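## Task

Fill the kit tray at the +y end of the table with two units of part T912 (order sheet says rack B, bay 3) and one unit of part U373 (order sheet says rack A, bay 1). Racks run A, B, C along the table, with A farthest from the tray; in every rack bay 1 is the bay farthest from the tray. One of the two listed locations is stale, so trust the part numbers printed on the bins and on the label strips above the bays. Any bin that gets moved must end up back in its own rack slot, lying flat behind its shelf lip, or the task fails.

## Robot and tools

Robot: two Doosan M1013 arms, left_arm and right_arm, each with a Robotiq 2F-140 two-finger gripper whose fingers cannot fold. Each arm sits on its own carriage on one shared floor track running along y at x = 0. left_rail (always the +y carriage) carries left_arm and right_rail carries right_arm. Arm bases are at x = 0, y = carriage position_m, z = 0.03 m, facing +x.

Scene frame: fixed to the table. Table top is z = 0, +z up, +x the direction the arms face, +y to their left, y = 0 at mid-track. The table edge is at x = 0.31 m. The kit tray is at the +y end. Gripper frame: fingers point along its +z, open and close along its y. end_effector_position is the point between closed pads; fingertips extend about 33 mm past it (9 mm when wide open).

execute_actions(actions, cameras): a list of actions run in sequence. Each action may hold "rows", "steps", "until", and device keys left_rail / right_rail. rows: up to 15 rows, one per control step (1/30 s). Every row is 18 numbers in [-1, 1]: left arm dx, dy, dz, rx, ry, rz, gripper position, force_limit, speed, then the same nine for the right arm. The six pose numbers are an offset, not a pose: measured from that arm's Hand target at the start of the action, in the Hand target's own axes. Each row counts from that same start, not from the row before; a new action restarts from the current Hand target, so a repeated offset adds up. Scale: 1.0 = 0.6 m or 180 degrees; rx, ry, rz form one rotation vector. The controller clips each step to within 70 mm and 16 degrees of the measured pose. For gentle motion ramp offsets up by small amounts per row (0.01 per row is about 0.18 m/s). Zeros re-command the Hand target. Gripper position: +1 fully open (140 mm), pads meet near -0.8, -1 closes until blocked. force_limit -1..+1 sets grip force (about 14 N to 58 N at slow close); speed -1..+1 sets closing rate (about 30 to 250 mm/s), faster closes grip harder. Both start at +1. To leave a gripper alone, resend its previous three numbers; 0 is a real command. steps: 1 to 450, default 15; after the last row the arm keeps heading to that row's target. until: ends the action early on rail conditions, e.g. {"all": {"status": "ended"}} or {"left_rail": {"position_status": ["!=", "moving"]}}.

Rails: {"left_rail": {"position_m": p, "speed_m_s": s, "acceleration_factor": a}} sets an absolute carriage place along y in metres (left -1.1 to 2, right -2 to 1.1), speed 0.01 to 1 m/s, acceleration factor 0.1 to 1 (times 0.58 m/s2). {"stop": true} brakes it. Carriages must stay about 0.9 to 0.98 m apart. Drive, then wait with until position_status != moving before moving that arm to a scene point. Status words: moving, done, contact_stop, time_out, stopped, stopped_with_arm, stopped_for_other_arm, stopped_for_other_carriage; position_answer taken / not_taken (resend once still).

move(target, speed, blend, stop_force, zero, blocking, cameras): straight-line paths. target is one 18-number row or a list of up to 15 rows, same layout and scale as rows; every row is an offset from the Hand targets at the move's start, not from the previous target. speed in m/s, 0.002 to 2, default 0.25. blend in m rounds corners. stop_force 10 to 80 N ends an arm's path on contact; use it only slowly, with carriages standing, and leave it out when backing off a contact. blocking=false returns early; then call wait or stop before new rows or moves. The result adds a move: line (done, off_target, held, fault, etc.; limits=paced or held).

wait(seconds 0 to 10): lets the scene run. stop: brakes a running move. zoom_image(camera, region [x0,y0,x1,y1], at most 504 px each side): enlarge part of a latest image; use it to read bin labels and bay strips. Cameras: cam_high, cam_low, cam_bench_left, cam_bench_right, cam_left_wrist, cam_right_wrist, each 672x504. finished_scene(scene): ends scene 1 or 2, irreversible.

Results: end_effector_position (m), quaternion wxyz, velocities, Joint positions per arm (rail m, then six joints in rad), Joint torques, Flange force in gripper axes, Hand target, Tool commands, and object_status: 0 moving, 1 blocked opening, 2 blocked closing (holding something), 3 reached position or pads met. position_measured is in counts: 3 open, about 139 = 60 mm, 200 = 20 mm, 230 pads touching.

Cautions: don't hit fixed or heavy things, press past a firm contact, or drop parts from height; anything leaving the table ends the scene. Keep the arms from touching each other, including closing a gripper on the other arm's fingers. A net force of 144 N or a joint over its torque limit stops that arm for 10 s; holding loads or straining heats motors. Avoid paths passing close to an arm's own base. Return any disturbed bin to its slot, flat behind the shelf lip.

Each tool is called after "Emit:" by a JSON object that holds its "name" and its "arguments", one argument or row to a line.

## Session

Emit:
{"name": "execute_actions", "arguments": {
  "actions": []
}}

Scene clock: 0.00 s.
left_arm: end_effector_position=(+0.6500, +1.1352, +0.3520) position_measured=3 object_status=3 end_effector_quat_wxyz=(+0.000, +1.000, +0.000, +0.000) | right_arm: end_effector_position=(+0.6500, -0.5091, +0.3520) position_measured=3 object_status=3 end_effector_quat_wxyz=(+0.000, +1.000, +0.000, +0.000)
Joint positions: left_arm=[1.135 -0.053 0.164 1.605 0 1.373 1.518] | right_arm=[-0.509 -0.053 0.164 1.605 0 1.373 1.518]
Joint velocities: within noise
Joint torques (N m): no reading
Flange force (N): no reading
Hand target: left_arm +0.6500, +1.1352, +0.3520; +0.000, +1.000, +0.000, +0.000 | right_arm +0.6500, -0.5091, +0.3520; +0.000, +1.000, +0.000, +0.000
Tool commands: left_gripper/position=+1.0 left_gripper/force_limit=+1.0 left_gripper/speed=+1.0 right_gripper/position=+1.0 right_gripper/force_limit=+1.0 right_gripper/speed=+1.0
left_rail: position_m=1.135 position_status=done
right_rail: position_m=-0.509 position_status=done

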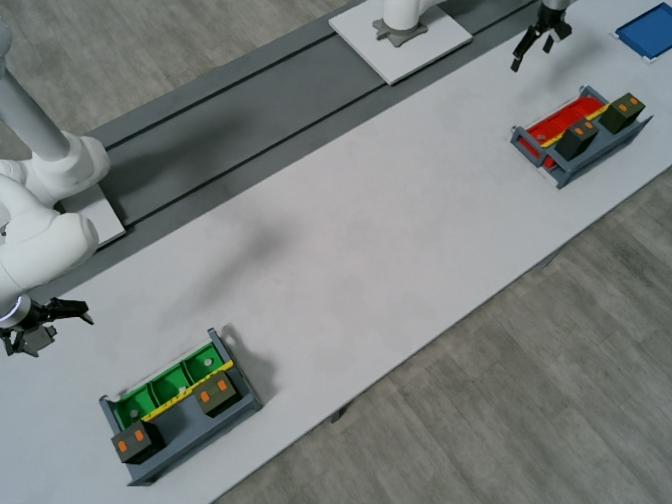

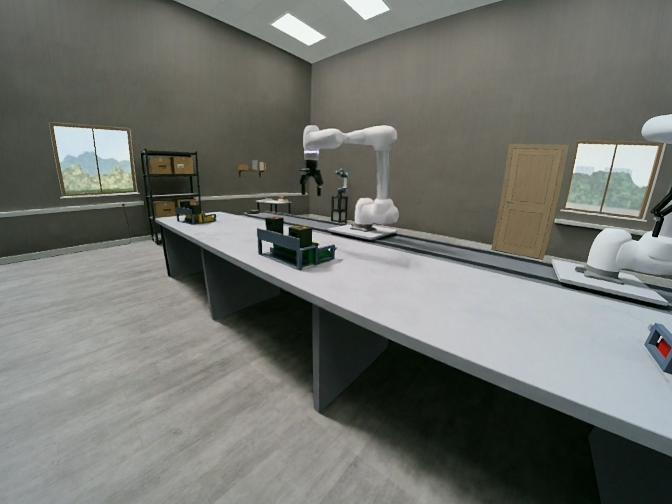

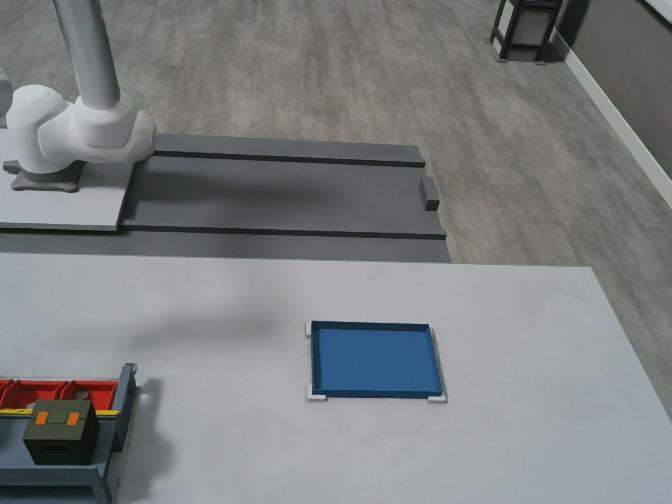

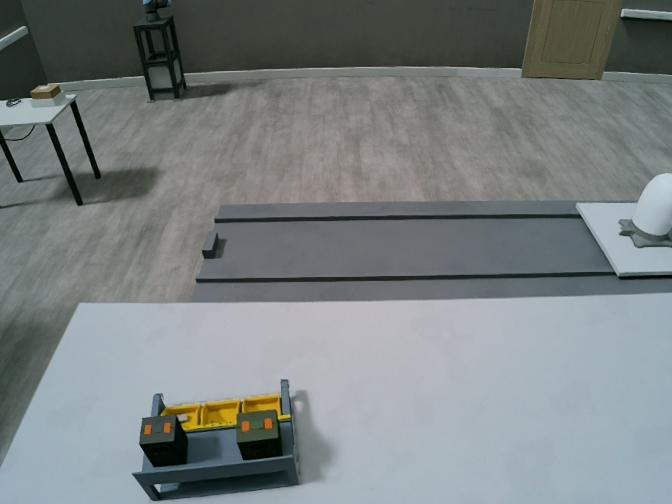

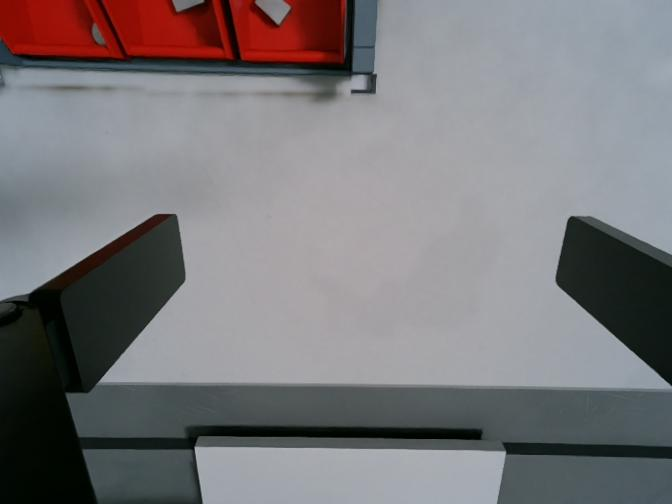

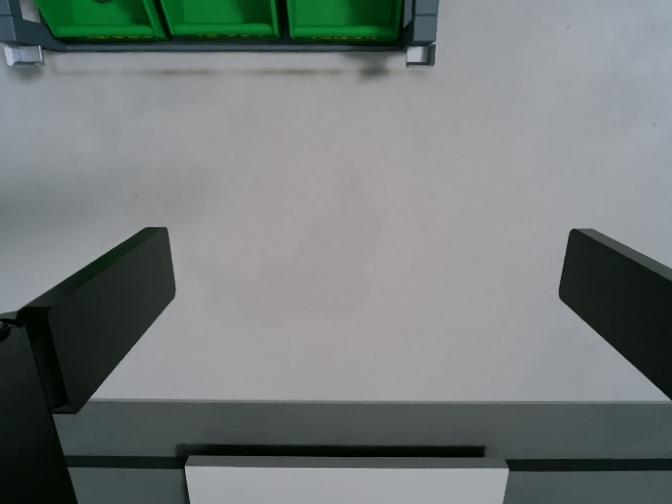

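Emit:
{"name": "zoom_image", "arguments": {
  "camera": "cam_high",
  "region": [80, 310, 280, 490]
}}

Emit:
{"name": "zoom_image", "arguments": {
  "camera": "cam_bench_right",
  "region": [120, 360, 320, 504]
}}

Emit:
{"name": "zoom_image", "arguments": {
  "camera": "cam_high",
  "region": [500, 70, 660, 190]
}}

Scaled by 2.520 from the camera's 672x504 image, which has a finer 960x720 frame.

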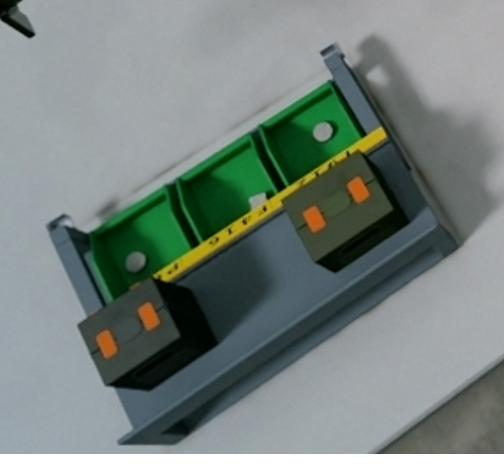

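Scaled by 2.520 from the camera's 672x504 image, which has a finer 960x720 frame.

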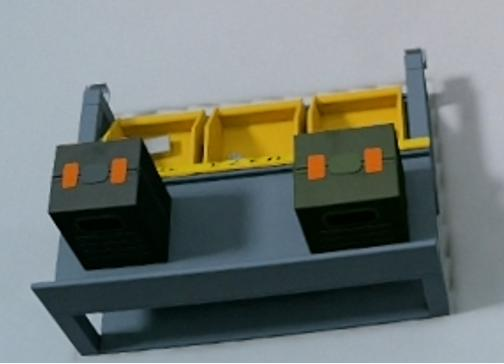

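Scaled by 3.150 from the camera's 672x504 image, which has a finer 960x720 frame.

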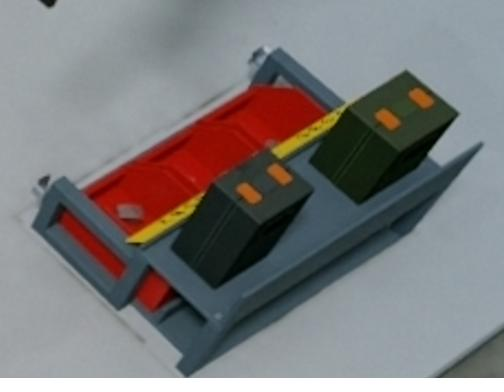

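Emit:
{"name": "move", "arguments": {
  "target": [-0.1,0,0,0,0.389,0,1,1,1,-0.1,0,0,0,0.389,0,1,1,1],
  "cameras": []
}}

Emit:
{"name": "execute_actions", "arguments": {
  "actions": [
    {"left_rail":{"position_m":1.3},"right_rail":{"position_m":-0.42},"steps":200,"until":{"all":{"status":"ended"}}}
  ]
}}

Emit:
{"name": "zoom_image", "arguments": {
  "camera": "cam_right_wrist",
  "region": [90, 0, 590, 400]
}}

Emit:
{"name": "zoom_image", "arguments": {
  "camera": "cam_left_wrist",
  "region": [90, 0, 590, 400]
}}

Emit:
{"name": "execute_actions", "arguments": {
  "actions": [
    {"right_rail":{"position_m":-2.0},"steps":300,"until":{"all":{"status":"ended"}}}
  ],
  "cameras": ["cam_right_wrist"]
}}

Emit:
{"name": "zoom_image", "arguments": {
  "camera": "cam_right_wrist",
  "region": [90, 0, 590, 400]
}}

Scene clock: 12.83 s.
left_arm: end_effector_position=(+0.5900, +1.1353, +0.3520) position_measured=3 object_status=3 end_effector_quat_wxyz=(+0.000, +0.819, +0.000, +0.574) | right_arm: end_effector_position=(+0.5900, -0.5090, +0.3520) position_measured=3 object_status=3 end_effector_quat_wxyz=(+0.000, +0.819, +0.000, +0.574)
Joint positions: left_arm=[1.135 -0.124 -0.315 2.466 -0.473 -0.256 1.988] | right_arm=[-0.509 -0.124 -0.315 2.466 -0.473 -0.256 1.988]
Joint torques (N m): left_arm=[1.97 -2.32 -38.7 3.28 -1.8 0.32] | right_arm=[0.96 -4.02 -34.76 3.26 -2.86 0.14]
Flange force (N): left_arm=[0.0 0.0 0.0] | right_arm=[0.0 0.0 0.0]
Hand target: left_arm +0.5900, +1.1352, +0.3520; +0.000, +0.819, +0.000, +0.574 | right_arm +0.5900, -0.5091, +0.3520; +0.000, +0.819, +0.000, +0.574
Off the commanded pose: left_arm 0.000 m, 0 deg | right_arm 0.000 m, 0 deg.
left_rail: position_m=1.135 position_status=done
right_rail: position_m=-0.509 position_status=done
move: done
No camera images: "cameras" was empty.

Scene clock: 14.13 s.
left_arm: end_effector_position=(+0.5900, +1.3000, +0.3520) position_measured=3 object_status=3 end_effector_quat_wxyz=(+0.000, +0.819, +0.000, +0.574) | right_arm: end_effector_position=(+0.5900, -0.4200, +0.3520) position_measured=3 object_status=3 end_effector_quat_wxyz=(+0.000, +0.819, +0.000, +0.574)
Joint positions: left_arm=[1.3 -0.125 -0.315 2.466 -0.479 -0.256 1.993] | right_arm=[-0.42 -0.125 -0.315 2.466 -0.479 -0.256 1.993]
Joint torques (N m): left_arm=[2.14 -2.42 -38.69 3.37 -1.78 0.28] | right_arm=[0.98 -3.83 -34.96 3.24 -2.85 0.19]
Flange force (N): left_arm=[0.0 0.0 0.0] | right_arm=[0.0 0.0 0.0]
Hand target: left_arm +0.5900, +1.3000, +0.3520; +0.000, +0.819, +0.000, +0.574 | right_arm +0.5900, -0.4200, +0.3520; +0.000, +0.819, +0.000, +0.574
Tool commands: left_gripper/position=+1.0 left_gripper/force_limit=+1.0 left_gripper/speed=+1.0 right_gripper/position=+1.0 right_gripper/force_limit=+1.0 right_gripper/speed=+1.0
Off the commanded pose: left_arm 0.000 m, 0 deg | right_arm 0.000 m, 0 deg.
left_rail: position_m=1.300 position_status=done
right_rail: position_m=-0.420 position_status=done
camera_calibration:
cam_left_wrist: T_world_to_cam=[[0.00802122, -0.999835, -0.0163073, 1.31529], [-0.649106, 0.00719892, -0.760664, 0.643712], [0.760655, 0.0166866, -0.648941, -0.100545], [0, 0, 0, 1]] pos_world=[0.483767, 1.31212, 0.44585]
cam_right_wrist: T_world_to_cam=[[0.0170533, -0.999806, 0.00984057, -0.423718], [-0.628147, -0.0183703, -0.777878, 0.640591], [0.777908, 0.00708407, -0.628338, -0.0906817], [0, 0, 0, 1]] pos_world=[0.480153, -0.411226, 0.445493]

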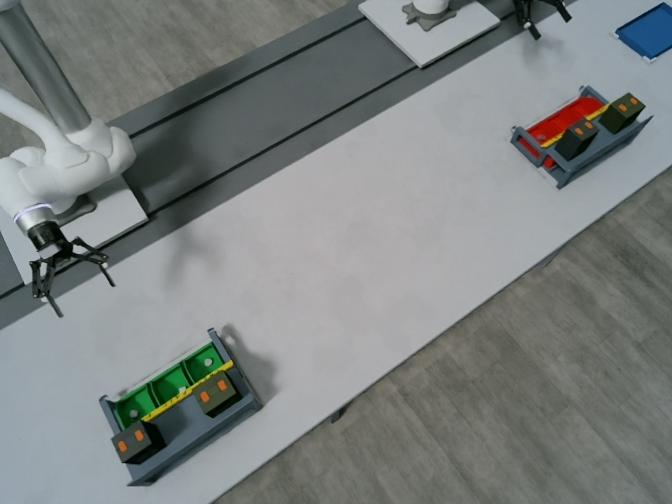

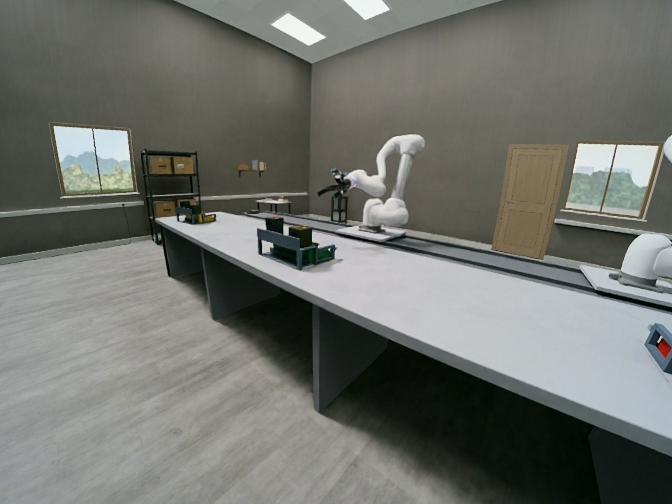

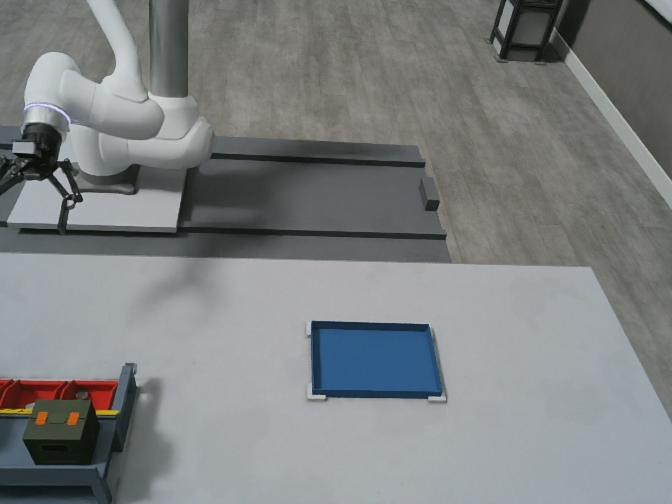

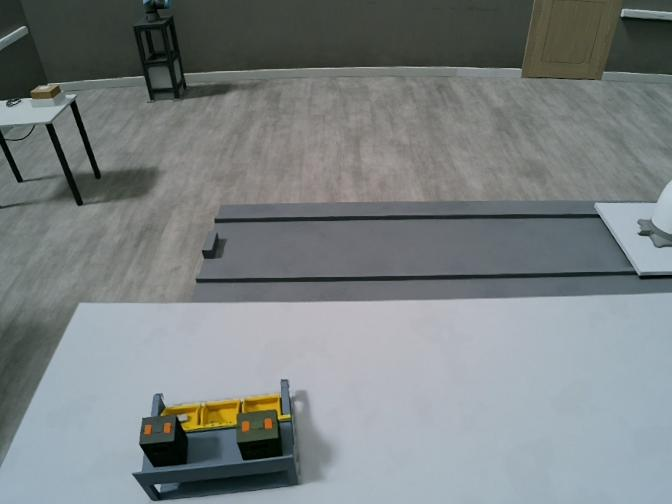

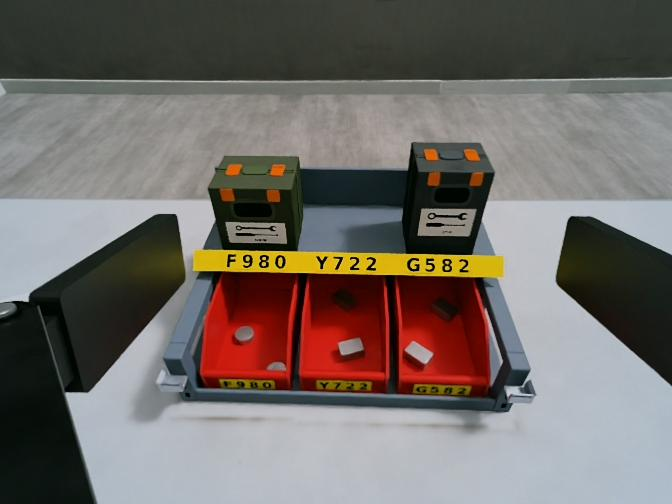

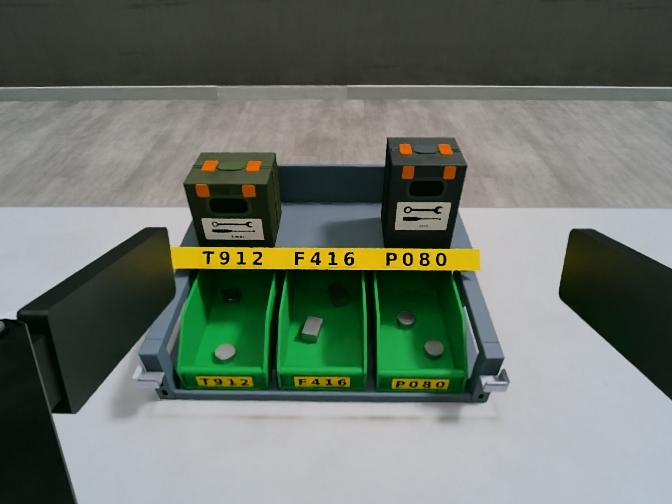

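Scaled by 1.008 from the camera's 672x504 image, which has a finer 960x720 frame.

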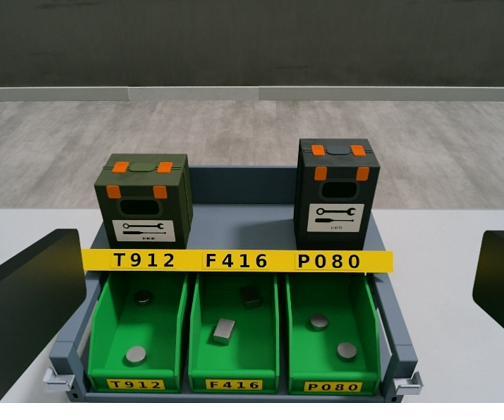

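Scaled by 1.008 from the camera's 672x504 image, which has a finer 960x720 frame.

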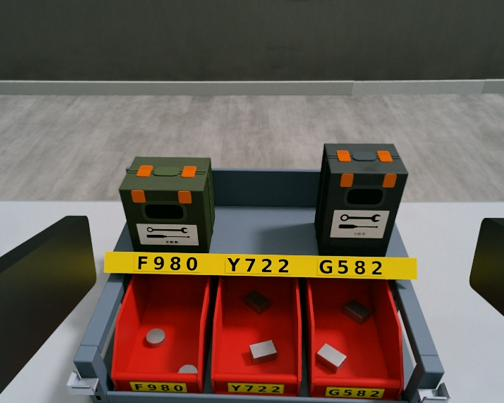

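Scene clock: 17.67 s.
left_arm: end_effector_position=(+0.5900, +1.3000, +0.3520) position_measured=3 object_status=3 end_effector_quat_wxyz=(+0.000, +0.819, +0.000, +0.574) | right_arm: end_effector_position=(+0.5900, -2.0000, +0.3520) position_measured=3 object_status=3 end_effector_quat_wxyz=(+0.000, +0.819, +0.000, +0.574)
Joint positions: left_arm=[1.3 -0.125 -0.315 2.466 -0.479 -0.256 1.993] | right_arm=[-2 -0.125 -0.315 2.466 -0.479 -0.256 1.993]
Joint torques (N m): left_arm=[1.92 -2.07 -38.77 3.38 -1.82 0.29] | right_arm=[0.75 -3.67 -34.8 3.26 -2.83 0.17]
Flange force (N): left_arm=[0.0 0.0 0.0] | right_arm=[0.0 0.0 0.0]
Hand target: left_arm +0.5900, +1.3000, +0.3520; +0.000, +0.819, +0.000, +0.574 | right_arm +0.5900, -2.0000, +0.3520; +0.000, +0.819, +0.000, +0.574
Tool commands: left_gripper/position=+1.0 left_gripper/force_limit=+1.0 left_gripper/speed=+1.0 right_gripper/position=+1.0 right_gripper/force_limit=+1.0 right_gripper/speed=+1.0
Off the commanded pose: left_arm 0.000 m, 0 deg | right_arm 0.000 m, 0 deg.
left_rail: position_m=1.300 position_status=done
right_rail: position_m=-2.000 position_status=done
camera_calibration:
cam_right_wrist: T_world_to_cam=[[0.0170533, -0.999806, 0.00984057, -2.00341], [-0.628147, -0.0183703, -0.777878, 0.611566], [0.777908, 0.00708407, -0.628338, -0.0794888], [0, 0, 0, 1]] pos_world=[0.480153, -1.99123, 0.445493]
Images, in order (width x height): cam_right_wrist 672x504.

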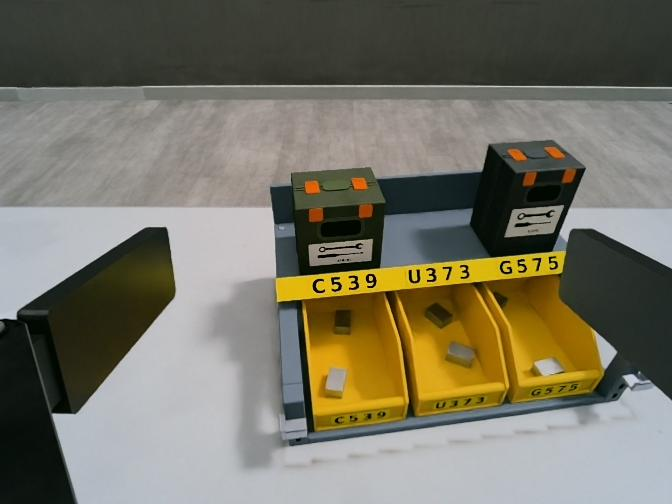

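Scaled by 1.008 from the camera's 672x504 image, which has a finer 960x720 frame.

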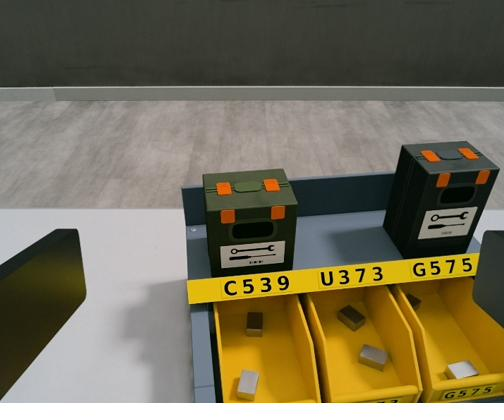

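Emit:
{"name": "move", "arguments": {
  "target": [0,0,0,0,0,0,1,1,1,0.187,0.233,0.269,0,-0.278,0,1,1,1],
  "cameras": ["cam_right_wrist","cam_bench_right"]
}}

Emit:
{"name": "zoom_image", "arguments": {
  "camera": "cam_bench_right",
  "region": [100, 340, 320, 504]
}}

Scene clock: 26.47 s.
left_arm: end_effector_position=(+0.5900, +1.3000, +0.3520) position_measured=3 object_status=3 end_effector_quat_wxyz=(+0.000, +0.819, +0.000, +0.574) | right_arm: end_effector_position=(+0.7800, -2.1398, +0.4024) position_measured=3 object_status=3 end_effector_quat_wxyz=(+0.000, +0.985, +0.000, +0.174)
Joint positions: left_arm=[1.3 -0.125 -0.315 2.466 -0.479 -0.256 1.993] | right_arm=[-2 -0.258 0.205 1.5 0.098 1.101 1.284]
Joint torques (N m): left_arm=[1.97 -1.76 -38.68 3.35 -1.79 0.32] | right_arm=[0.6 -61.26 -40.78 4.27 -1.46 0.2]
Flange force (N): left_arm=[0.0 0.0 0.0] | right_arm=[1.4 1.7 -5.9]
Hand target: left_arm +0.5900, +1.3000, +0.3520; +0.000, +0.819, +0.000, +0.574 | right_arm +0.7800, -2.1398, +0.4023; +0.000, +0.985, +0.000, +0.173
Off the commanded pose: left_arm 0.000 m, 0 deg | right_arm 0.000 m, 0 deg.
left_rail: position_m=1.300 position_status=done
right_rail: position_m=-2.000 position_status=done
move: done
camera_calibration:
cam_right_wrist: T_world_to_cam=[[0.0183958, -0.999808, -0.00675131, -2.1414], [-0.999668, -0.0182704, -0.0181856, 0.751828], [0.0180588, 0.0070836, -0.999812, 0.547436], [0, 0, 0, 1]] pos_world=[0.781085, -2.13113, 0.546548]
Images, in order (width x height): cam_bench_right 672x504, cam_right_wrist 672x504.

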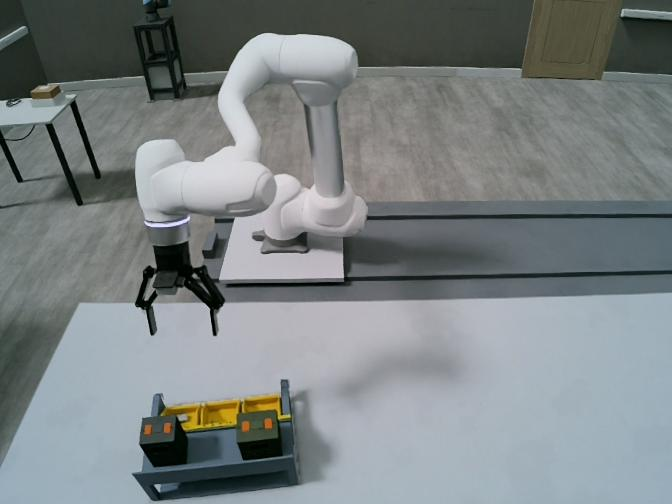

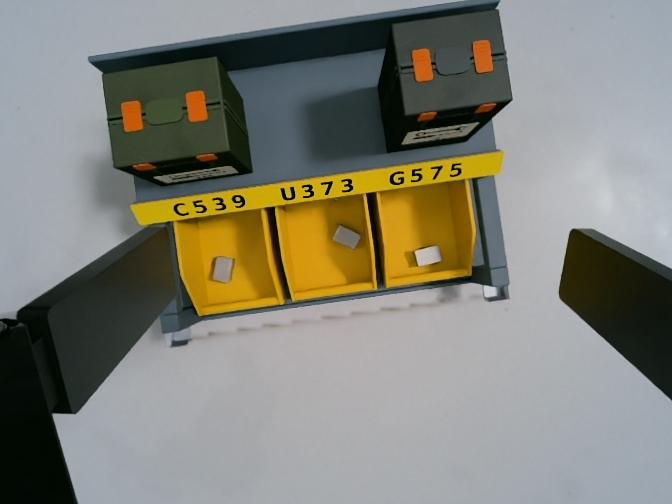

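Scaled by 2.291 from the camera's 672x504 image, which has a finer 960x720 frame.

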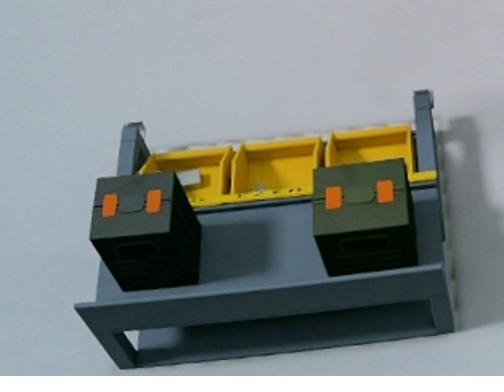

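Emit:
{"name": "move", "arguments": {
  "target": [0,0,0,0,0,0,1,1,1,-0.1325,0.01,0.452,0,0,-0.285,-0.32,1,0],
  "cameras": ["cam_right_wrist","cam_bench_right"]
}}

Scene clock: 39.77 s.
left_arm: end_effector_position=(+0.5900, +1.3000, +0.3520) position_measured=3 object_status=3 end_effector_quat_wxyz=(+0.000, +0.819, +0.000, +0.574) | right_arm: end_effector_position=(+0.7980, -2.1458, +0.1203) position_measured=169 object_status=3 end_effector_quat_wxyz=(+0.075, +0.888, +0.426, +0.156)
Joint positions: left_arm=[1.3 -0.125 -0.315 2.466 -0.479 -0.256 1.993] | right_arm=[-2 -0.259 0.4 1.783 0.15 0.627 0.309]
Joint torques (N m): left_arm=[1.91 -2.21 -38.67 3.36 -1.76 0.34] | right_arm=[0.56 -73.22 -33.81 3.48 -1.4 0.15]
Flange force (N): left_arm=[0.0 0.0 0.0] | right_arm=[0.2 2.1 -7.0]
Hand target: left_arm +0.5900, +1.3000, +0.3520; +0.000, +0.819, +0.000, +0.574 | right_arm +0.7980, -2.1458, +0.1203; +0.075, +0.888, +0.426, +0.156
Off the commanded pose: left_arm 0.000 m, 0 deg | right_arm 0.000 m, 0 deg.
left_rail: position_m=1.300 position_status=done
right_rail: position_m=-2.000 position_status=done
move: done
camera_calibration:
cam_right_wrist: T_world_to_cam=[[0.746501, -0.613358, 0.25793, -1.93319], [-0.653116, -0.74954, 0.10784, -1.09628], [0.127184, -0.248961, -0.960126, -0.376144], [0, 0, 0, 1]] pos_world=[0.774969, -2.10109, 0.255706]
Images, in order (width x height): cam_bench_right 672x504, cam_right_wrist 672x504.

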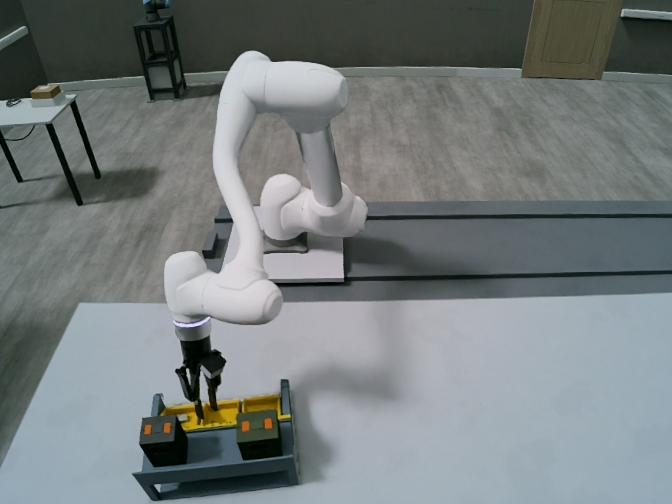

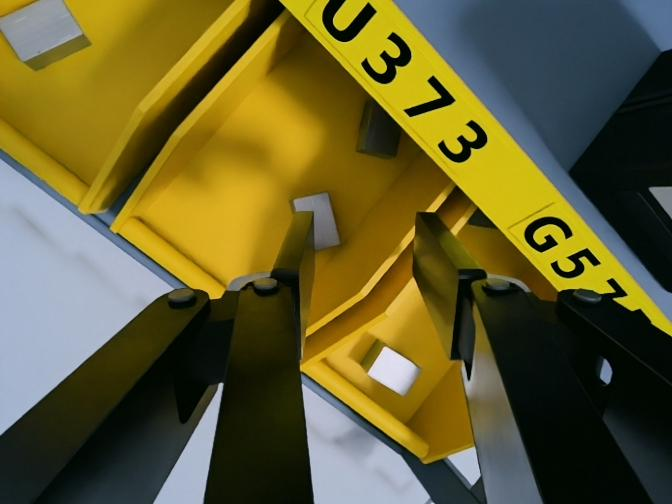

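Emit:
{"name": "move", "arguments": {
  "target": [0,0,0,0,0,0,1,1,1,-0.0192,-0.0328,0.117,0,0,0,-0.32,1,0],
  "speed": 0.03,
  "stop_force": 15,
  "cameras": ["cam_right_wrist"]
}}

Scene clock: 44.70 s.
left_arm: end_effector_position=(+0.5900, +1.3000, +0.3520) position_measured=3 object_status=3 end_effector_quat_wxyz=(+0.000, +0.819, +0.000, +0.574) | right_arm: end_effector_position=(+0.7988, -2.1453, +0.1061) position_measured=169 object_status=3 end_effector_quat_wxyz=(+0.075, +0.888, +0.426, +0.157)
Joint positions: left_arm=[1.3 -0.125 -0.315 2.466 -0.479 -0.256 1.993] | right_arm=[-2 -0.258 0.414 1.792 0.154 0.603 0.305]
Joint torques (N m): left_arm=[2.15 -2.03 -38.75 3.38 -1.79 0.31] | right_arm=[4.77 -47.08 -18 3.99 1.36 0.23]
Flange force (N): left_arm=[0.0 0.0 0.0] | right_arm=[-0.3 8.4 -39.1]
Hand target: left_arm +0.5900, +1.3000, +0.3520; +0.000, +0.819, +0.000, +0.574 | right_arm +0.7988, -2.1453, +0.1061; +0.075, +0.888, +0.426, +0.157 (not the last commanded pose)
Off the commanded pose: left_arm 0.000 m, 0 deg | right_arm 0.060 m, 0 deg.
left_rail: position_m=1.300 position_status=done
right_rail: position_m=-2.000 position_status=done
move: contact (right_arm)
camera_calibration:
cam_right_wrist: T_world_to_cam=[[0.746284, -0.61336, 0.258552, -1.92969], [-0.653245, -0.749466, 0.107575, -1.09354], [0.127793, -0.249179, -0.959989, -0.390584], [0, 0, 0, 1]] pos_world=[0.775668, -2.10049, 0.241606]
Images, in order (width x height): cam_right_wrist 672x504.

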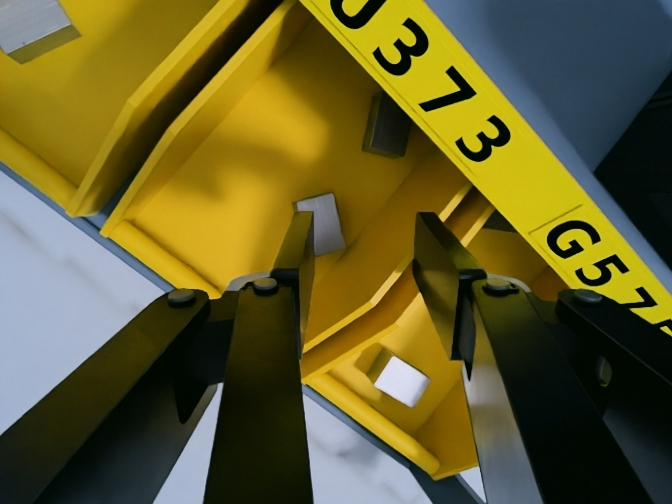

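Emit:
{"name": "move", "arguments": {
  "target": [0,0,0,0,0,0,1,1,1,0.0117,0.0057,-0.0223,0,0,-0.061,-0.42,1,0],
  "speed": 0.05,
  "cameras": []
}}

Scene clock: 53.07 s.
left_arm: end_effector_position=(+0.5900, +1.3000, +0.3520) position_measured=3 object_status=3 end_effector_quat_wxyz=(+0.000, +0.819, +0.000, +0.574) | right_arm: end_effector_position=(+0.8008, -2.1419, +0.1211) position_measured=182 object_status=3 end_effector_quat_wxyz=(+0.090, +0.843, +0.509, +0.149)
Joint positions: left_arm=[1.3 -0.125 -0.315 2.466 -0.479 -0.256 1.993] | right_arm=[-2 -0.253 0.401 1.779 0.146 0.628 0.127]
Joint torques (N m): left_arm=[2.11 -2.14 -38.68 3.39 -1.79 0.31] | right_arm=[0.69 -73.68 -33.82 3.51 -1.34 0.2]
Flange force (N): left_arm=[0.0 0.0 0.0] | right_arm=[-0.2 2.5 -6.2]
Hand target: left_arm +0.5900, +1.3000, +0.3520; +0.000, +0.819, +0.000, +0.574 | right_arm +0.8008, -2.1419, +0.1211; +0.090, +0.843, +0.509, +0.149
Off the commanded pose: left_arm 0.000 m, 0 deg | right_arm 0.000 m, 0 deg.
left_rail: position_m=1.300 position_status=done
right_rail: position_m=-2.000 position_status=done
move: done
No camera images: "cameras" was empty.

Emit:
{"name": "move", "arguments": {
  "target": [0,0,0,0,0,0,1,1,1,-0.0199,-0.0379,0.1175,0,0,0,-0.42,1,0],
  "speed": 0.03,
  "stop_force": 15,
  "cameras": ["cam_right_wrist"]
}}

Scene clock: 56.37 s.
left_arm: end_effector_position=(+0.5900, +1.3000, +0.3520) position_measured=3 object_status=3 end_effector_quat_wxyz=(+0.000, +0.819, +0.000, +0.574) | right_arm: end_effector_position=(+0.8010, -2.1420, +0.1077) position_measured=182 object_status=3 end_effector_quat_wxyz=(+0.090, +0.843, +0.509, +0.149)
Joint positions: left_arm=[1.3 -0.125 -0.315 2.466 -0.479 -0.256 1.993] | right_arm=[-2 -0.253 0.414 1.788 0.151 0.605 0.121]
Joint torques (N m): left_arm=[2.01 -2.28 -38.78 3.36 -1.83 0.29] | right_arm=[3.82 -45.44 -20.1 3.85 -0.24 0.19]
Flange force (N): left_arm=[0.0 0.0 0.0] | right_arm=[-1.9 3.8 -43.7]
Hand target: left_arm +0.5900, +1.3000, +0.3520; +0.000, +0.819, +0.000, +0.574 | right_arm +0.8010, -2.1420, +0.1077; +0.090, +0.843, +0.509, +0.149 (not the last commanded pose)
Off the commanded pose: left_arm 0.000 m, 0 deg | right_arm 0.062 m, 0 deg.
left_rail: position_m=1.300 position_status=done
right_rail: position_m=-2.000 position_status=done
move: contact (right_arm)
camera_calibration:
cam_right_wrist: T_world_to_cam=[[0.842324, -0.451665, 0.294089, -1.66416], [-0.509278, -0.845602, 0.159978, -1.4167], [0.176426, -0.284526, -0.942294, -0.50517], [0, 0, 0, 1]] pos_world=[0.769393, -2.09335, 0.240034]
Images, in order (width x height): cam_right_wrist 672x504.

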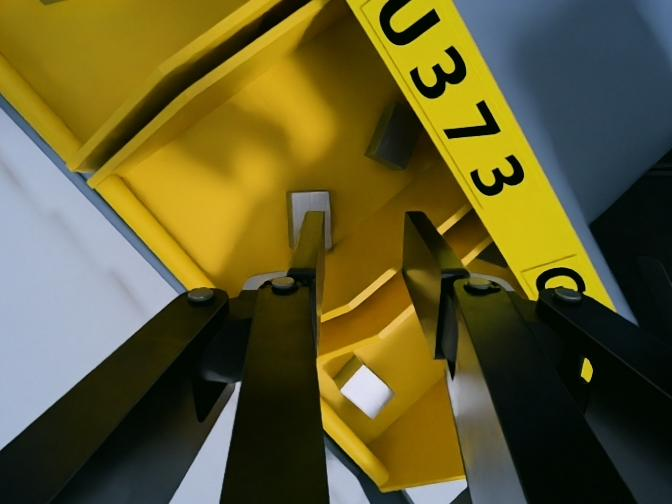

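Emit:
{"name": "execute_actions", "arguments": {
  "actions": [],
  "cameras": ["cam_bench_right","cam_high","cam_right_wrist"]
}}

Emit:
{"name": "zoom_image", "arguments": {
  "camera": "cam_bench_right",
  "region": [130, 330, 310, 470]
}}

Emit:
{"name": "zoom_image", "arguments": {
  "camera": "cam_right_wrist",
  "region": [240, 130, 540, 350]
}}

Scene clock: 64.03 s.
left_arm: end_effector_position=(+0.5900, +1.3000, +0.3520) position_measured=3 object_status=3 end_effector_quat_wxyz=(+0.000, +0.819, +0.000, +0.574) | right_arm: end_effector_position=(+0.8010, -2.1420, +0.1077) position_measured=182 object_status=3 end_effector_quat_wxyz=(+0.090, +0.843, +0.509, +0.149)
Joint positions: left_arm=[1.3 -0.125 -0.315 2.466 -0.479 -0.256 1.993] | right_arm=[-2 -0.253 0.414 1.788 0.151 0.605 0.121]
Joint velocities: within noise
Joint torques (N m): left_arm=[2.2 -2.03 -38.71 3.36 -1.78 0.36] | right_arm=[3.83 -45.52 -20.08 3.86 -0.21 0.19]
Flange force (N): left_arm=[0.0 0.0 0.0] | right_arm=[-1.8 3.9 -43.4]
Hand target: left_arm +0.5900, +1.3000, +0.3520; +0.000, +0.819, +0.000, +0.574 | right_arm +0.8010, -2.1420, +0.1077; +0.090, +0.843, +0.509, +0.149 (not the last commanded pose)
Tool commands: left_gripper/position=+1.0 left_gripper/force_limit=+1.0 left_gripper/speed=+1.0 right_gripper/position=-0.42 right_gripper/force_limit=+1.0 right_gripper/speed=+0.0
Off the commanded pose: left_arm 0.000 m, 0 deg | right_arm 0.062 m, 0 deg.
left_rail: position_m=1.300 position_status=done
right_rail: position_m=-2.000 position_status=done
camera_calibration:
cam_right_wrist: T_world_to_cam=[[0.842324, -0.451665, 0.294089, -1.66416], [-0.509278, -0.845602, 0.159978, -1.4167], [0.176426, -0.284526, -0.942294, -0.50517], [0, 0, 0, 1]] pos_world=[0.769393, -2.09335, 0.240034]
Images, in order (width x height): cam_high 672x504, cam_bench_right 672x504, cam_right_wrist 672x504.

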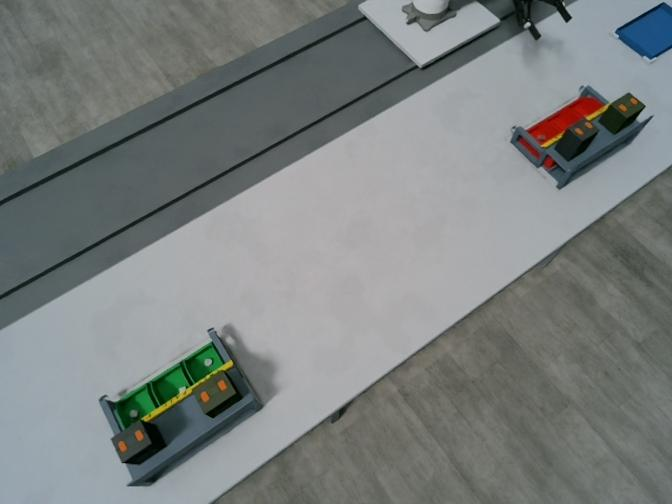

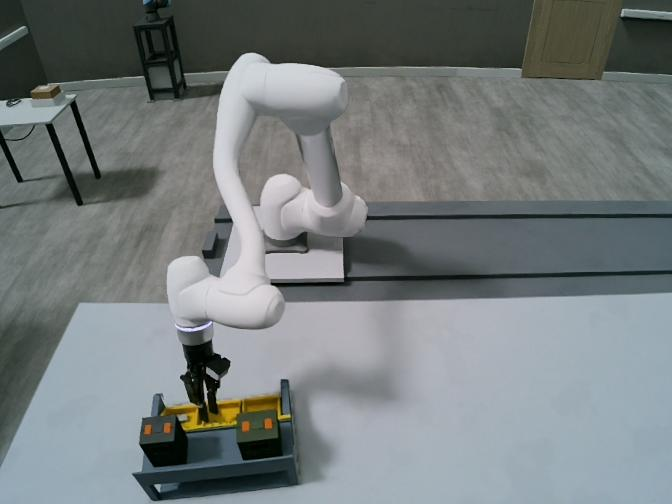

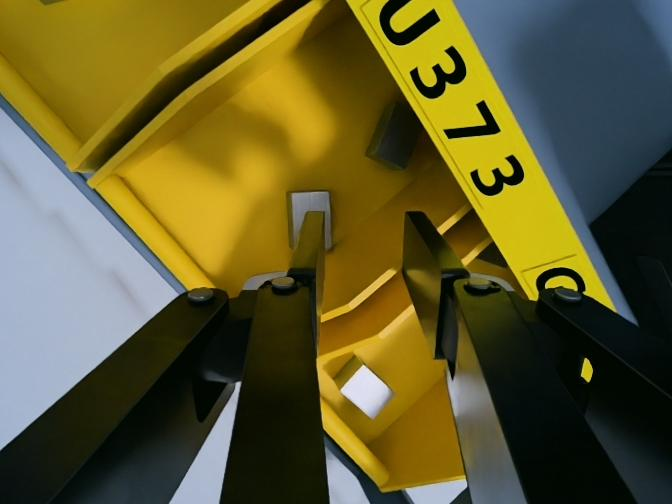

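Scaled by 2.800 from the camera's 672x504 image, which has a finer 960x720 frame.

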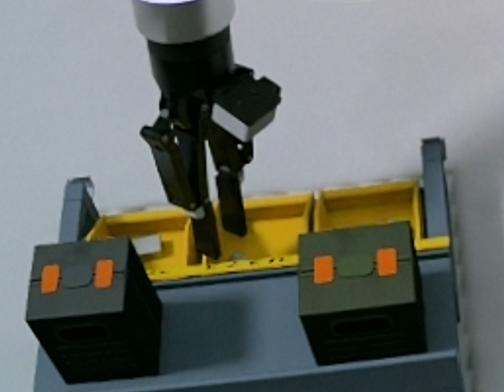

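Scaled by 1.680 from the camera's 672x504 image, which has a finer 960x720 frame.

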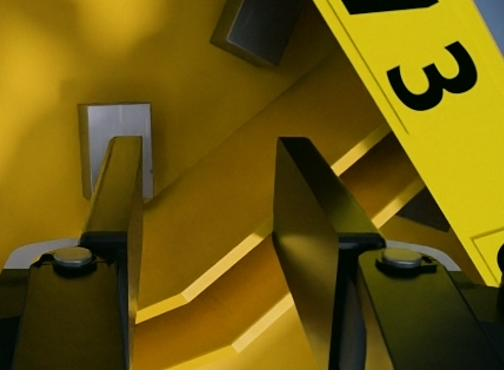

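Emit:
{"name": "move", "arguments": {
  "target": [0,0,0,0,0,0,1,1,1,0.0185,-0.0008,-0.0185,0,0,0,-0.42,1,0],
  "speed": 0.05,
  "cameras": []
}}

Emit:
{"name": "move", "arguments": {
  "target": [0,0,0,0,0,0,1,1,1,-0.0196,-0.0374,0.1158,0,0,0,-0.42,1,0],
  "speed": 0.03,
  "stop_force": 15,
  "cameras": ["cam_right_wrist"]
}}

Scene clock: 75.07 s.
left_arm: end_effector_position=(+0.5900, +1.3000, +0.3520) position_measured=3 object_status=3 end_effector_quat_wxyz=(+0.000, +0.819, +0.000, +0.574) | right_arm: end_effector_position=(+0.8017, -2.1319, +0.1197) position_measured=182 object_status=3 end_effector_quat_wxyz=(+0.090, +0.843, +0.509, +0.149)
Joint positions: left_arm=[1.3 -0.125 -0.315 2.466 -0.479 -0.256 1.993] | right_arm=[-2 -0.239 0.401 1.782 0.139 0.622 0.146]
Joint torques (N m): left_arm=[2.28 -2.18 -38.73 3.35 -1.79 0.35] | right_arm=[0.88 -73.59 -33.8 3.44 -1.4 0.15]
Flange force (N): left_arm=[0.0 0.0 0.0] | right_arm=[-0.8 2.8 -6.1]
Hand target: left_arm +0.5900, +1.3000, +0.3520; +0.000, +0.819, +0.000, +0.574 | right_arm +0.8017, -2.1319, +0.1197; +0.090, +0.843, +0.509, +0.149
Off the commanded pose: left_arm 0.000 m, 0 deg | right_arm 0.000 m, 0 deg.
left_rail: position_m=1.300 position_status=done
right_rail: position_m=-2.000 position_status=done
move: done
No camera images: "cameras" was empty.

Scene clock: 76.23 s.
left_arm: end_effector_position=(+0.5900, +1.3000, +0.3520) position_measured=3 object_status=3 end_effector_quat_wxyz=(+0.000, +0.819, +0.000, +0.574) | right_arm: end_effector_position=(+0.8019, -2.1320, +0.1058) position_measured=182 object_status=3 end_effector_quat_wxyz=(+0.090, +0.843, +0.509, +0.149)
Joint positions: left_arm=[1.3 -0.125 -0.315 2.466 -0.479 -0.256 1.993] | right_arm=[-2 -0.239 0.414 1.792 0.144 0.598 0.14]
Joint torques (N m): left_arm=[1.98 -2.02 -38.7 3.38 -1.83 0.31] | right_arm=[2.45 -49.49 -19.61 3.7 0.82 0.28]
Flange force (N): left_arm=[0.0 0.0 0.0] | right_arm=[0.3 6.8 -36.5]
Hand target: left_arm +0.5900, +1.3000, +0.3520; +0.000, +0.819, +0.000, +0.574 | right_arm +0.8019, -2.1320, +0.1058; +0.090, +0.843, +0.509, +0.149 (not the last commanded pose)
Off the commanded pose: left_arm 0.000 m, 0 deg | right_arm 0.060 m, 0 deg.
left_rail: position_m=1.300 position_status=done
right_rail: position_m=-2.000 position_status=done
move: contact (right_arm)
camera_calibration:
cam_right_wrist: T_world_to_cam=[[0.842114, -0.451635, 0.294736, -1.65966], [-0.509415, -0.845549, 0.159826, -1.40727], [0.177031, -0.284734, -0.942118, -0.505292], [0, 0, 0, 1]] pos_world=[0.770192, -2.08335, 0.238034]
Images, in order (width x height): cam_right_wrist 672x504.

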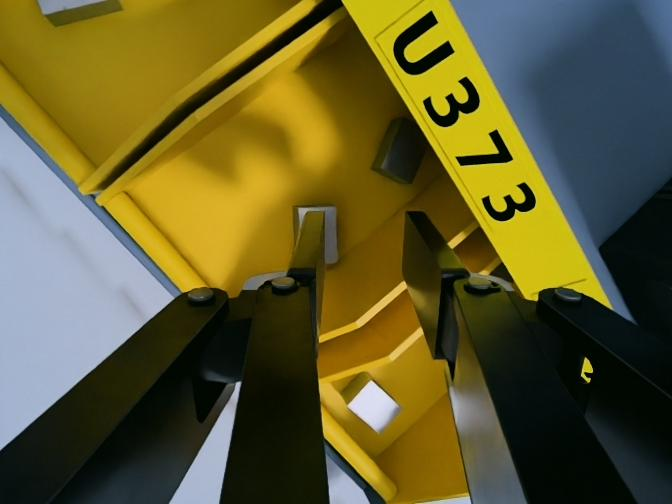

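Emit:
{"name": "move", "arguments": {
  "target": [0,0,0,0,0,0,1,1,1,-0.0154,-0.0142,-0.038,0,0,0,-0.42,1,0],
  "speed": 0.05,
  "cameras": []
}}

Emit:
{"name": "move", "arguments": {
  "target": [0,0,0,0,0,0,1,1,1,-0.012,-0.0227,0.07,0,0,0,-0.42,1,0],
  "speed": 0.03,
  "stop_force": 15,
  "cameras": ["cam_right_wrist","cam_bench_right"]
}}

Emit:
{"name": "zoom_image", "arguments": {
  "camera": "cam_bench_right",
  "region": [150, 370, 270, 460]
}}

Scene clock: 89.47 s.
left_arm: end_effector_position=(+0.5900, +1.3000, +0.3520) position_measured=3 object_status=3 end_effector_quat_wxyz=(+0.000, +0.819, +0.000, +0.574) | right_arm: end_effector_position=(+0.7829, -2.1362, +0.1231) position_measured=182 object_status=3 end_effector_quat_wxyz=(+0.090, +0.843, +0.509, +0.149)
Joint positions: left_arm=[1.3 -0.125 -0.315 2.466 -0.479 -0.256 1.993] | right_arm=[-2 -0.251 0.374 1.816 0.147 0.616 0.127]
Joint torques (N m): left_arm=[1.99 -2.4 -38.66 3.38 -1.78 0.28] | right_arm=[0.79 -70.92 -33.69 3.47 -1.4 0.17]
Flange force (N): left_arm=[0.0 0.0 0.0] | right_arm=[-0.9 2.8 -5.7]
Hand target: left_arm +0.5900, +1.3000, +0.3520; +0.000, +0.819, +0.000, +0.574 | right_arm +0.7830, -2.1362, +0.1231; +0.090, +0.843, +0.509, +0.149
Off the commanded pose: left_arm 0.000 m, 0 deg | right_arm 0.000 m, 0 deg.
left_rail: position_m=1.300 position_status=done
right_rail: position_m=-2.000 position_status=done
move: done
No camera images: "cameras" was empty.

Scene clock: 90.80 s.
left_arm: end_effector_position=(+0.5900, +1.3000, +0.3520) position_measured=3 object_status=3 end_effector_quat_wxyz=(+0.000, +0.819, +0.000, +0.574) | right_arm: end_effector_position=(+0.7832, -2.1363, +0.1057) position_measured=182 object_status=3 end_effector_quat_wxyz=(+0.091, +0.843, +0.509, +0.149)
Joint positions: left_arm=[1.3 -0.125 -0.315 2.466 -0.479 -0.256 1.993] | right_arm=[-2 -0.251 0.391 1.829 0.154 0.586 0.119]
Joint torques (N m): left_arm=[2.04 -2.22 -38.64 3.36 -1.81 0.3] | right_arm=[1.17 -40.02 -13.82 3.23 2.36 0.35]
Flange force (N): left_arm=[0.0 0.0 0.0] | right_arm=[3.5 9.1 -45.5]
Hand target: left_arm +0.5900, +1.3000, +0.3520; +0.000, +0.819, +0.000, +0.574 | right_arm +0.7832, -2.1363, +0.1057; +0.091, +0.843, +0.509, +0.149 (not the last commanded pose)
Off the commanded pose: left_arm 0.000 m, 0 deg | right_arm 0.027 m, 0 deg.
left_rail: position_m=1.300 position_status=done
right_rail: position_m=-2.000 position_status=done
move: contact (right_arm)
camera_calibration:
cam_right_wrist: T_world_to_cam=[[0.84187, -0.451611, 0.295469, -1.64571], [-0.509573, -0.845493, 0.159614, -1.42019], [0.177734, -0.284938, -0.941924, -0.504186], [0, 0, 0, 1]] pos_world=[0.751391, -2.08765, 0.238034]
Images, in order (width x height): cam_bench_right 672x504, cam_right_wrist 672x504.

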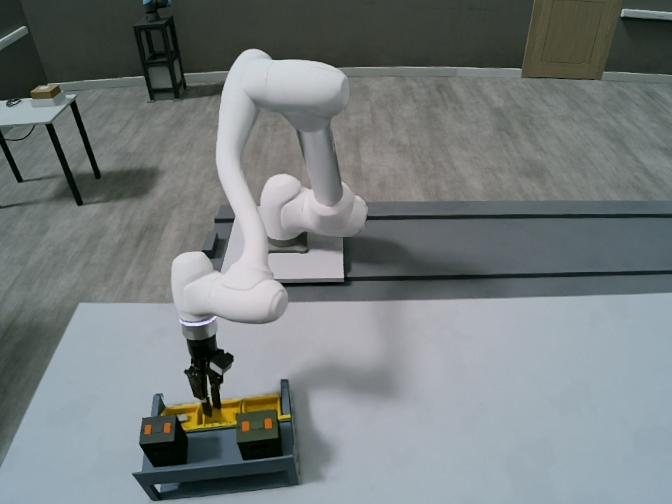

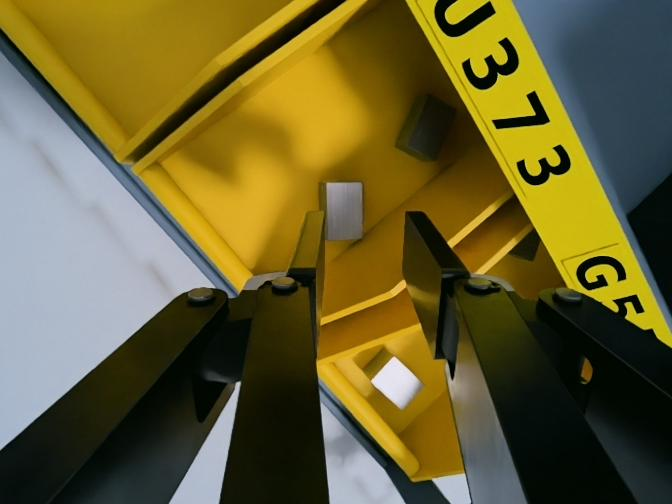

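Scaled by 4.200 from the camera's 672x504 image, which has a finer 960x720 frame.

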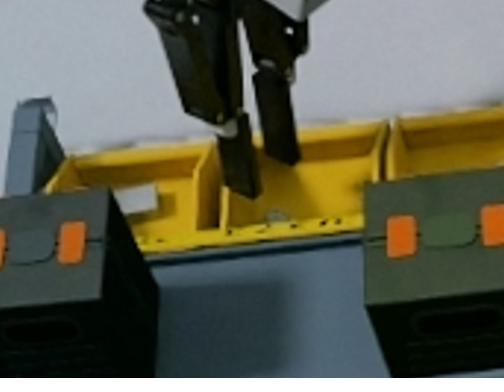

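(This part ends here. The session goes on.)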